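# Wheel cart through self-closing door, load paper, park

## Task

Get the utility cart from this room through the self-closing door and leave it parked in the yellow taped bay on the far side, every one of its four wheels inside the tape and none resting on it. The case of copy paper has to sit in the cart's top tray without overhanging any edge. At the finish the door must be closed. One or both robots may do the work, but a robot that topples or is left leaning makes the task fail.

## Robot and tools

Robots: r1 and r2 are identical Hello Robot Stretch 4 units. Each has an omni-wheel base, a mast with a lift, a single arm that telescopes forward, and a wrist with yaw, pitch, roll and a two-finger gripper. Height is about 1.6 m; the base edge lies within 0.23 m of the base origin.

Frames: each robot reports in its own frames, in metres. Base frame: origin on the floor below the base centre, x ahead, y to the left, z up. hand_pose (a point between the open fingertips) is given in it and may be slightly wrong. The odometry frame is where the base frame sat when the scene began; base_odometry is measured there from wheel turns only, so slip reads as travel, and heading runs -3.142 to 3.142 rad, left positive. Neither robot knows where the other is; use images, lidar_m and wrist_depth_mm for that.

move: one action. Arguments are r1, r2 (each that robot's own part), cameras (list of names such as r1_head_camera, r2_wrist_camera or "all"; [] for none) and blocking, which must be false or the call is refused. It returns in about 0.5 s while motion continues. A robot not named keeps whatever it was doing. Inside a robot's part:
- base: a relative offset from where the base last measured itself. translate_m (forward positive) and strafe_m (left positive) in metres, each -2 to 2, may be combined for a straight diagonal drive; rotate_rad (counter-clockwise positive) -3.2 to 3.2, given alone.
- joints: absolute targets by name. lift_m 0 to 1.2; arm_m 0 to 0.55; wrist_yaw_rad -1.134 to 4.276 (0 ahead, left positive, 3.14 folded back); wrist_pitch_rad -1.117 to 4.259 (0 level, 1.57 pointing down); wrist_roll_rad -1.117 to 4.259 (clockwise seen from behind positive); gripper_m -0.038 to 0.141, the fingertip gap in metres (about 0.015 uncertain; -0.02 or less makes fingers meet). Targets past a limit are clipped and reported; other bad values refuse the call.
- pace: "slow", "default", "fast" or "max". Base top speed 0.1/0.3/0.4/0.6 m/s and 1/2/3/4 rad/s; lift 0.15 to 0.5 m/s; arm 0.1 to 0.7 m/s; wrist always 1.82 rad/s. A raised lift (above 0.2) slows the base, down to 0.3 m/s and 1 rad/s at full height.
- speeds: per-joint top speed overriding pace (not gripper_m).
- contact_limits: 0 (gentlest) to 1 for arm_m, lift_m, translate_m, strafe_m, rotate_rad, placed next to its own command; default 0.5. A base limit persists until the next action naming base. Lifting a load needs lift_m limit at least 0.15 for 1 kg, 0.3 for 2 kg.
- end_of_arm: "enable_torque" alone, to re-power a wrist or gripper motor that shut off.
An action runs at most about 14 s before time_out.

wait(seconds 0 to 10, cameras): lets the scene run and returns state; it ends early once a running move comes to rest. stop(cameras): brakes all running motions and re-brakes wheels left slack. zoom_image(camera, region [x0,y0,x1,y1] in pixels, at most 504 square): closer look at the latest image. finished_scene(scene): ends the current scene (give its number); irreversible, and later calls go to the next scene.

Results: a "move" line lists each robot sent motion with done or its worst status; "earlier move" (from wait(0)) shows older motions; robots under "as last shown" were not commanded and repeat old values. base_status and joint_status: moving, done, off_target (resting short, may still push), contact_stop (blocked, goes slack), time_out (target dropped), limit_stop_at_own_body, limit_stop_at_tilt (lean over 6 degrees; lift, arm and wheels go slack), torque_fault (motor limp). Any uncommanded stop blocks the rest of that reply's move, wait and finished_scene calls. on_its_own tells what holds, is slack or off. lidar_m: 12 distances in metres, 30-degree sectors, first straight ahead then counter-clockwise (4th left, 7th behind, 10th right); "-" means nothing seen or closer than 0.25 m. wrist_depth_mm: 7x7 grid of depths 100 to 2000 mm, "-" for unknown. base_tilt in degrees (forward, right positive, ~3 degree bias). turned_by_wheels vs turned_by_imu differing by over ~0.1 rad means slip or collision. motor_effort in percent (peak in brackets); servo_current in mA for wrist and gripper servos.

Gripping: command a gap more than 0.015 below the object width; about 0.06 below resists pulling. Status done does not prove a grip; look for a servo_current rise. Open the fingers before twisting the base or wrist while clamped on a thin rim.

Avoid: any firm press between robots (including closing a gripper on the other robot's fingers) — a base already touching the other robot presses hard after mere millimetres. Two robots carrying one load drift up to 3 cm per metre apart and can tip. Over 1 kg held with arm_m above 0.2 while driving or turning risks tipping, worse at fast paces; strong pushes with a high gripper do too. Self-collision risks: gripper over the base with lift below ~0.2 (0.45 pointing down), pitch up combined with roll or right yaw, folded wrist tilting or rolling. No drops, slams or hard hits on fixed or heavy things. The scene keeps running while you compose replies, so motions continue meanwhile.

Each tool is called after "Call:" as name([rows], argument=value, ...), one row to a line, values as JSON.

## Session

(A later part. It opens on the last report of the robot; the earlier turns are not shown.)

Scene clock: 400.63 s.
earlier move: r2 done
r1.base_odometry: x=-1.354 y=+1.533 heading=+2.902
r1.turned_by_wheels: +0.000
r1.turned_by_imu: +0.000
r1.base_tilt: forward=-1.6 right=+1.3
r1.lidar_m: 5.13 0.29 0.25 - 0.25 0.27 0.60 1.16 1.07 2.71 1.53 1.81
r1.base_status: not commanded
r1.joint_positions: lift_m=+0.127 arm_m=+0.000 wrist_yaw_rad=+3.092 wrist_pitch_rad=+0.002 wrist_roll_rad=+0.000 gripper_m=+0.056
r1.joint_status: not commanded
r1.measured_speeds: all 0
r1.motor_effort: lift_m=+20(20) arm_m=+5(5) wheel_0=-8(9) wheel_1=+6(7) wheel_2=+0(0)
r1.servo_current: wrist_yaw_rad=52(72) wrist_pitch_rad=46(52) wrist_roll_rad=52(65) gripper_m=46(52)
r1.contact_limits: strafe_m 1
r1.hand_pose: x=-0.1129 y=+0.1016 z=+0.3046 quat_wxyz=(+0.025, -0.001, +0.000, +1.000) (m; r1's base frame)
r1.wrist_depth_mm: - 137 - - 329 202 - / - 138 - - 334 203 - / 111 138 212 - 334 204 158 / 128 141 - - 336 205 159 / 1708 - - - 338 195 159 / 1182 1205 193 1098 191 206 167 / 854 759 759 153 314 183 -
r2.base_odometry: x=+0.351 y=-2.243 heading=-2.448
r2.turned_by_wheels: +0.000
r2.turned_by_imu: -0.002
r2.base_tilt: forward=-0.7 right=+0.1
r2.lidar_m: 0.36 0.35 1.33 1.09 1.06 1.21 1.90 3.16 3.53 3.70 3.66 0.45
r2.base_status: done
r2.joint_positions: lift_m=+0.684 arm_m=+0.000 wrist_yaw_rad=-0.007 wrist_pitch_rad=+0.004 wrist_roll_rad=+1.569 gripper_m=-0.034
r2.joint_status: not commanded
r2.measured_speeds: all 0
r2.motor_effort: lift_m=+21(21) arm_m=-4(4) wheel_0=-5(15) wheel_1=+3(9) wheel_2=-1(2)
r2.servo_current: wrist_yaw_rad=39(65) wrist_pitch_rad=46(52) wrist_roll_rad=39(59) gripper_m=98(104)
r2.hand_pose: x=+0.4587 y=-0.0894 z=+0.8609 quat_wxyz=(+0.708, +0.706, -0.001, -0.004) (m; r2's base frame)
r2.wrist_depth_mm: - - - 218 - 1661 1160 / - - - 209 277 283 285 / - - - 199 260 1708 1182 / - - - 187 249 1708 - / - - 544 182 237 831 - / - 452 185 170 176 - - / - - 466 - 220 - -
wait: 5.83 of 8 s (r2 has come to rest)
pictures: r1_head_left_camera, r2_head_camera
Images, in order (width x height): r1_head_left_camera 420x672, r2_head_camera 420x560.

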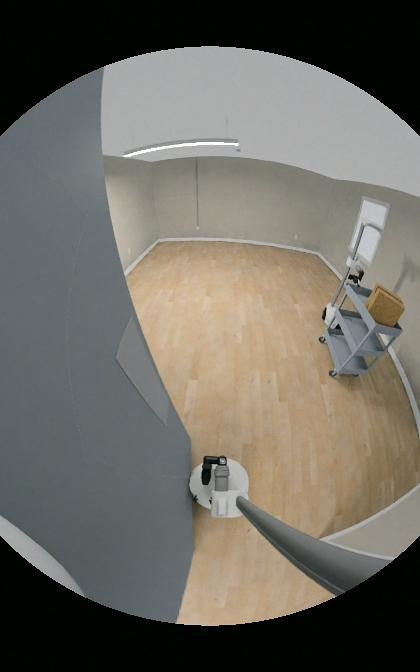

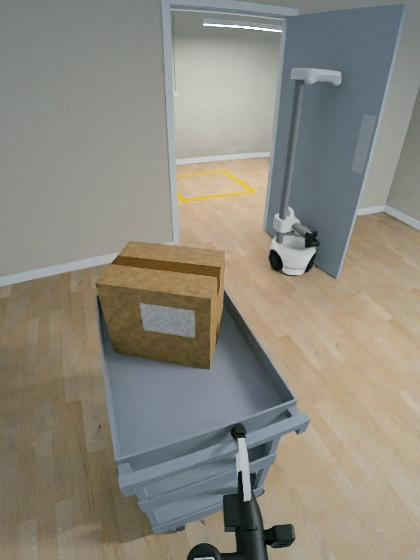

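Call:
move(blocking=false, r2={"base":{"strafe_m":0.28},"pace":"slow"})

Call:
wait(seconds=6)

Call:
move(blocking=false, r2={"base":{"translate_m":0.3,"strafe_m":-0.05},"pace":"slow"})

Call:
wait(seconds=5, cameras=["r2_head_camera","r1_head_camera"])

Scene clock: 407.87 s.
move: r2 moving
r1: as last shown
r1.lidar_m: 5.11 0.30 0.25 - 0.25 0.25 0.63 1.13 1.07 2.72 1.57 1.83
r1.motor_effort: lift_m=+20(20) arm_m=+5(5) wheel_0=-8(9) wheel_1=+7(7) wheel_2=+0(0)
r1.servo_current: wrist_yaw_rad=52(72) wrist_pitch_rad=46(46) wrist_roll_rad=65(65) gripper_m=39(46)
r1.contact_limits: strafe_m 1
r1.wrist_depth_mm: - 137 - - 329 201 - / - 138 - - 330 202 - / 111 138 211 - 336 204 158 / 128 142 - - 338 205 158 / 1708 - - - 340 194 158 / 1182 1205 194 1098 191 205 167 / 842 750 750 154 312 183 -
r2.base_odometry: x=+0.360 y=-2.254 heading=-2.448
r2.turned_by_wheels: +0.000
r2.turned_by_imu: +0.000
r2.base_tilt: forward=-0.7 right=+0.1
r2.lidar_m: 0.35 0.33 1.31 1.07 1.05 1.20 1.90 3.14 3.51 3.70 3.68 0.45
r2.base_status: strafe_m moving
r2.joint_positions: lift_m=+0.684 arm_m=+0.000 wrist_yaw_rad=-0.007 wrist_pitch_rad=+0.004 wrist_roll_rad=+1.569 gripper_m=-0.034
r2.joint_status: not commanded
r2.measured_speeds: translate_m=+0.000 strafe_m=+0.057 rotate_rad=+0.000 lift_m=+0.000 arm_m=+0.000 wrist_yaw_rad=+0.000 wrist_pitch_rad=+0.000 wrist_roll_rad=+0.000
r2.motor_effort: lift_m=+21(21) arm_m=-4(4) wheel_0=-11(12) wheel_1=+8(8) wheel_2=+0(2)
r2.servo_current: wrist_yaw_rad=52(65) wrist_pitch_rad=46(46) wrist_roll_rad=39(59) gripper_m=91(98)
r2.hand_pose: x=+0.4587 y=-0.0894 z=+0.8609 quat_wxyz=(+0.708, +0.706, -0.001, -0.004) (m; r2's base frame)
r2.wrist_depth_mm: - - - 218 - 1661 1160 / - - - 209 277 282 285 / - - - 198 260 1756 1182 / - - - 187 248 1756 - / - - 554 181 236 842 - / - 455 184 170 176 - - / - - 473 - 219 - -
pictures: none

Scene clock: 411.30 s.
earlier move: r2 done
r1.base_odometry: x=-1.354 y=+1.533 heading=+2.902
r1.turned_by_wheels: +0.000
r1.turned_by_imu: +0.000
r1.base_tilt: forward=-1.6 right=+1.3
r1.lidar_m: 5.13 0.32 0.25 - 0.25 0.26 0.62 1.15 1.06 2.71 1.64 2.51
r1.base_status: not commanded
r1.joint_positions: lift_m=+0.127 arm_m=+0.000 wrist_yaw_rad=+3.092 wrist_pitch_rad=+0.002 wrist_roll_rad=+0.000 gripper_m=+0.056
r1.joint_status: not commanded
r1.measured_speeds: all 0
r1.motor_effort: lift_m=+20(20) arm_m=+5(5) wheel_0=-8(9) wheel_1=+7(7) wheel_2=+0(0)
r1.servo_current: wrist_yaw_rad=52(72) wrist_pitch_rad=46(52) wrist_roll_rad=59(72) gripper_m=46(52)
r1.contact_limits: strafe_m 1
r1.hand_pose: x=-0.1129 y=+0.1016 z=+0.3046 quat_wxyz=(+0.025, -0.001, +0.000, +1.000) (m; r1's base frame)
r1.wrist_depth_mm: - 137 - - 327 202 - / - 137 - - 332 202 - / 111 138 212 - 334 204 158 / 128 142 - - 336 205 158 / 1661 - - - 336 195 160 / 1182 1229 194 1078 191 204 166 / 842 759 759 153 314 183 -
r2.base_odometry: x=+0.529 y=-2.458 heading=-2.448
r2.turned_by_wheels: +0.000
r2.turned_by_imu: +0.000
r2.base_tilt: forward=-0.7 right=+0.1
r2.lidar_m: 0.38 0.39 1.00 0.83 0.81 0.92 1.47 3.24 3.60 3.97 3.91 0.43
r2.base_status: done
r2.joint_positions: lift_m=+0.684 arm_m=+0.000 wrist_yaw_rad=-0.006 wrist_pitch_rad=+0.004 wrist_roll_rad=+1.569 gripper_m=-0.034
r2.joint_status: not commanded
r2.measured_speeds: all 0
r2.motor_effort: lift_m=+21(21) arm_m=-4(4) wheel_0=-6(14) wheel_1=+4(9) wheel_2=+0(2)
r2.servo_current: wrist_yaw_rad=46(72) wrist_pitch_rad=46(52) wrist_roll_rad=52(59) gripper_m=98(104)
r2.hand_pose: x=+0.4588 y=-0.0892 z=+0.8609 quat_wxyz=(+0.708, +0.706, -0.001, -0.003) (m; r2's base frame)
r2.wrist_depth_mm: - - - 191 245 1308 1060 / - - - 181 241 1464 1118 / - - - 179 239 1576 - / - - 559 235 236 831 - / - 473 466 175 233 - - / - - 183 172 176 - - / - - 530 - 229 - -
wait: 3.43 of 6 s (r2 has come to rest)
pictures: none

Scene clock: 411.80 s.
move: r2 moving
r1: as last shown
r1.lidar_m: 5.14 0.31 0.25 - 0.25 0.26 0.59 1.16 1.08 2.71 1.65 2.53
r1.servo_current: wrist_yaw_rad=52(65) wrist_pitch_rad=46(52) wrist_roll_rad=59(59) gripper_m=39(46)
r1.contact_limits: strafe_m 1
r1.wrist_depth_mm: - 137 - - 329 202 - / - 137 - - 332 202 - / 111 138 211 - 332 204 159 / 128 142 - - 338 205 158 / 1661 - - - 338 195 159 / 1160 1205 193 1078 191 206 167 / 854 759 750 153 312 183 -
r2.base_odometry: x=+0.519 y=-2.465 heading=-2.448
r2.turned_by_wheels: +0.000
r2.turned_by_imu: +0.000
r2.base_tilt: forward=-0.7 right=+0.1
r2.lidar_m: 0.37 0.39 1.00 0.81 0.82 0.94 1.45 3.27 3.62 3.96 3.90 0.46
r2.base_status: translate_m moving; strafe_m moving
r2.joint_positions: lift_m=+0.684 arm_m=+0.000 wrist_yaw_rad=-0.006 wrist_pitch_rad=+0.004 wrist_roll_rad=+1.569 gripper_m=-0.034
r2.joint_status: not commanded
r2.measured_speeds: translate_m=+0.050 strafe_m=-0.008 rotate_rad=+0.000 lift_m=+0.000 arm_m=+0.000 wrist_yaw_rad=+0.000 wrist_pitch_rad=+0.000 wrist_roll_rad=+0.000
r2.motor_effort: lift_m=+21(21) arm_m=-4(4) wheel_0=+8(10) wheel_1=+5(7) wheel_2=-13(15)
r2.servo_current: wrist_yaw_rad=52(59) wrist_pitch_rad=46(46) wrist_roll_rad=52(52) gripper_m=98(98)
r2.hand_pose: x=+0.4588 y=-0.0892 z=+0.8609 quat_wxyz=(+0.708, +0.706, -0.001, -0.003) (m; r2's base frame)
r2.wrist_depth_mm: - - - 187 246 1366 1060 / - - - 183 245 1464 1118 / - - - 180 241 1708 - / - - 585 178 237 842 - / - - 466 175 234 - - / - - 185 171 176 - - / - - 535 - 227 - -
pictures: none

Scene clock: 415.60 s.
earlier move: r2 done
r1.base_odometry: x=-1.354 y=+1.533 heading=+2.902
r1.turned_by_wheels: +0.000
r1.turned_by_imu: +0.000
r1.base_tilt: forward=-1.6 right=+1.3
r1.lidar_m: 5.13 0.30 0.25 - 0.25 0.26 0.58 1.17 1.07 2.73 1.62 2.37
r1.base_status: not commanded
r1.joint_positions: lift_m=+0.127 arm_m=+0.000 wrist_yaw_rad=+3.092 wrist_pitch_rad=+0.002 wrist_roll_rad=+0.000 gripper_m=+0.056
r1.joint_status: not commanded
r1.measured_speeds: all 0
r1.motor_effort: lift_m=+20(20) arm_m=+5(5) wheel_0=-8(9) wheel_1=+7(7) wheel_2=+0(0)
r1.servo_current: wrist_yaw_rad=39(78) wrist_pitch_rad=39(52) wrist_roll_rad=59(65) gripper_m=39(52)
r1.contact_limits: strafe_m 1
r1.hand_pose: x=-0.1129 y=+0.1016 z=+0.3046 quat_wxyz=(+0.025, -0.001, +0.000, +1.000) (m; r1's base frame)
r1.wrist_depth_mm: - 137 - - 330 201 - / - 137 - - 330 202 - / 111 138 213 - 336 204 158 / 128 141 - - 338 205 159 / 1708 - - - 338 194 159 / 1182 1205 194 1078 191 206 167 / 854 759 759 153 309 183 -
r2.base_odometry: x=+0.267 y=-2.612 heading=-2.448
r2.turned_by_wheels: +0.001
r2.turned_by_imu: +0.002
r2.base_tilt: forward=-0.7 right=+0.1
r2.lidar_m: 0.28 0.28 1.21 0.98 0.95 1.09 1.70 3.52 3.93 3.81 3.78 0.46
r2.base_status: done
r2.joint_positions: lift_m=+0.684 arm_m=+0.000 wrist_yaw_rad=+0.001 wrist_pitch_rad=+0.004 wrist_roll_rad=+1.569 gripper_m=-0.034
r2.joint_status: not commanded
r2.measured_speeds: all 0
r2.motor_effort: lift_m=+21(21) arm_m=-4(4) wheel_0=+6(13) wheel_1=+5(9) wheel_2=-4(16)
r2.servo_current: wrist_yaw_rad=39(59) wrist_pitch_rad=39(52) wrist_roll_rad=52(59) gripper_m=98(104)
r2.hand_pose: x=+0.4594 y=-0.0870 z=+0.8609 quat_wxyz=(+0.708, +0.706, +0.002, -0.001) (m; r2's base frame)
r2.wrist_depth_mm: - - - - - 1661 1182 / - - - 260 - 1708 1160 / - - - 230 312 320 322 / - - - 208 270 1708 1182 / - - - 189 241 1808 - / - - 185 167 177 - - / - - 415 - 212 - -
wait: 3.80 of 5 s (r2 has come to rest)
pictures: r1_head_camera, r2_head_camera
Images, in order (width x height): r1_head_camera 420x560, r2_head_camera 420x560.

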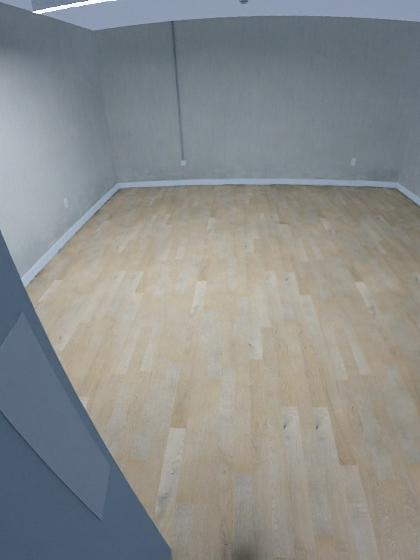

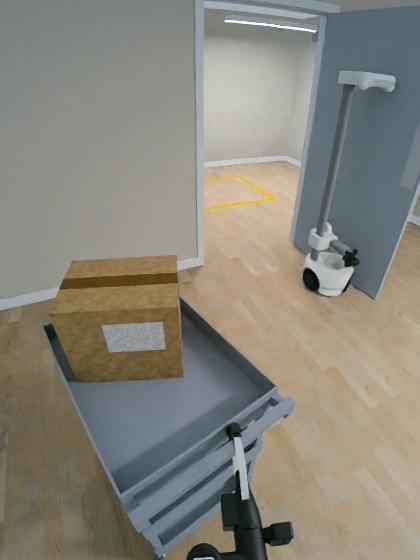

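Call:
move(blocking=false, r2={"base":{"translate_m":-1.3,"strafe_m":-0.8}})

Call:
wait(seconds=10, cameras=["r2_head_camera","r2_head_left_camera","r1_head_camera"])

Scene clock: 443.97 s.
move: r2 moving
r1: as last shown
r1.base_tilt: forward=-1.5 right=+1.3
r1.lidar_m: 5.13 0.30 0.25 - 0.25 0.26 0.59 1.14 1.06 2.73 1.63 2.32
r1.motor_effort: lift_m=+20(20) arm_m=+5(5) wheel_0=-9(9) wheel_1=+7(7) wheel_2=+0(0)
r1.servo_current: wrist_yaw_rad=59(65) wrist_pitch_rad=39(46) wrist_roll_rad=46(59) gripper_m=39(46)
r1.contact_limits: strafe_m 1
r1.wrist_depth_mm: - 137 - - 330 202 - / - 137 - - 332 203 - / 111 138 211 - 336 204 158 / 128 141 - - 338 206 159 / 1756 - - - 336 195 158 / 1182 1205 194 1098 191 206 166 / 842 750 759 153 312 184 -
r2.base_odometry: x=+0.278 y=-2.578 heading=-2.446
r2.turned_by_wheels: +0.002
r2.turned_by_imu: +0.002
r2.base_tilt: forward=-0.7 right=+0.0
r2.lidar_m: 0.30 0.29 1.21 0.96 0.99 1.10 1.73 3.47 3.90 3.78 3.77 0.48
r2.base_status: translate_m moving; strafe_m moving
r2.joint_positions: lift_m=+0.684 arm_m=+0.000 wrist_yaw_rad=+0.010 wrist_pitch_rad=+0.004 wrist_roll_rad=+1.569 gripper_m=-0.034
r2.joint_status: not commanded
r2.measured_speeds: translate_m=-0.117 strafe_m=-0.073 rotate_rad=+0.003 lift_m=+0.000 arm_m=+0.000 wrist_yaw_rad=+0.006 wrist_pitch_rad=+0.000 wrist_roll_rad=+0.000
r2.motor_effort: lift_m=+21(21) arm_m=-4(4) wheel_0=+11(12) wheel_1=-10(11) wheel_2=+18(19)
r2.servo_current: wrist_yaw_rad=59(59) wrist_pitch_rad=39(52) wrist_roll_rad=46(59) gripper_m=91(104)
r2.hand_pose: x=+0.4601 y=-0.0846 z=+0.8609 quat_wxyz=(+0.708, +0.706, +0.005, +0.002) (m; r2's base frame)
r2.wrist_depth_mm: - - - - - 1661 1138 / - - - 249 - 1661 1182 / - - - 225 297 315 319 / - - - 205 267 1756 504 / - - - 189 241 1756 - / - - 186 171 176 - - / - 424 424 - 215 124 -
pictures: none

Scene clock: 449.90 s.
earlier move: r2 done
r1.base_odometry: x=-1.354 y=+1.533 heading=+2.902
r1.turned_by_wheels: +0.000
r1.turned_by_imu: +0.000
r1.base_tilt: forward=-1.6 right=+1.2
r1.lidar_m: 5.13 0.31 0.25 - 0.25 0.27 0.62 1.18 1.06 2.73 2.85 2.34
r1.base_status: not commanded
r1.joint_positions: lift_m=+0.127 arm_m=+0.000 wrist_yaw_rad=+3.092 wrist_pitch_rad=+0.002 wrist_roll_rad=+0.000 gripper_m=+0.056
r1.joint_status: not commanded
r1.measured_speeds: all 0
r1.motor_effort: lift_m=+20(20) arm_m=+5(5) wheel_0=-8(9) wheel_1=+7(7) wheel_2=+0(0)
r1.servo_current: wrist_yaw_rad=52(72) wrist_pitch_rad=39(52) wrist_roll_rad=33(65) gripper_m=39(52)
r1.contact_limits: strafe_m 1
r1.hand_pose: x=-0.1129 y=+0.1016 z=+0.3046 quat_wxyz=(+0.025, -0.001, +0.000, +1.000) (m; r1's base frame)
r1.wrist_depth_mm: - 137 - - 329 200 - / - 137 - - 330 202 - / 111 137 212 - 336 204 158 / 128 141 - - 338 205 159 / 1708 - - - 342 194 159 / 1205 1229 193 1098 191 206 167 / 854 750 750 153 312 183 -
r2.base_odometry: x=+0.754 y=-1.165 heading=-2.447
r2.turned_by_wheels: -0.001
r2.turned_by_imu: -0.001
r2.base_tilt: forward=-0.7 right=+0.1
r2.lidar_m: 0.35 0.32 1.61 1.26 1.24 1.37 2.04 2.01 2.26 3.51 3.47 0.47
r2.base_status: done
r2.joint_positions: lift_m=+0.684 arm_m=+0.000 wrist_yaw_rad=+0.000 wrist_pitch_rad=+0.004 wrist_roll_rad=+1.569 gripper_m=-0.034
r2.joint_status: not commanded
r2.measured_speeds: all 0
r2.motor_effort: lift_m=+21(21) arm_m=-3(4) wheel_0=+4(12) wheel_1=-3(12) wheel_2=+2(20)
r2.servo_current: wrist_yaw_rad=39(72) wrist_pitch_rad=39(52) wrist_roll_rad=52(59) gripper_m=98(104)
r2.hand_pose: x=+0.4593 y=-0.0873 z=+0.8609 quat_wxyz=(+0.708, +0.706, +0.001, -0.001) (m; r2's base frame)
r2.wrist_depth_mm: - - - 230 - 1661 1160 / - - - 218 286 293 293 / - - - 205 272 1618 1182 / - - - 191 253 1808 - / - - 609 182 239 831 - / - 480 185 170 176 - - / - - 455 - 219 - -
wait: 5.93 of 10 s (r2 has come to rest)
pictures: r1_head_camera, r2_head_camera, r2_head_left_camera
Images, in order (width x height): r1_head_camera 420x560, r2_head_camera 420x560, r2_head_left_camera 420x672.

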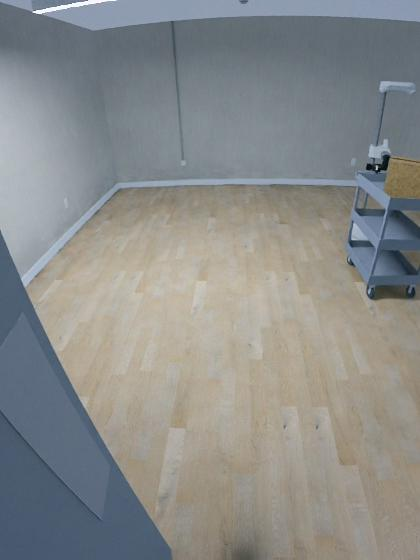

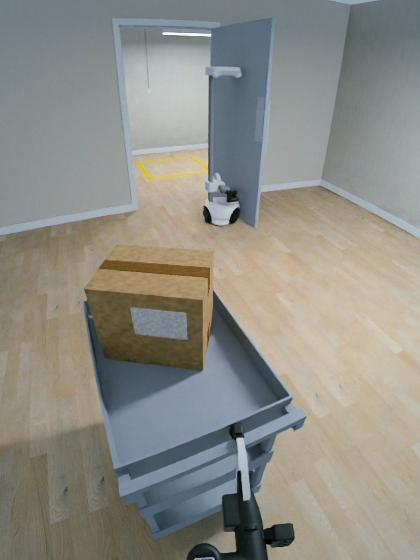

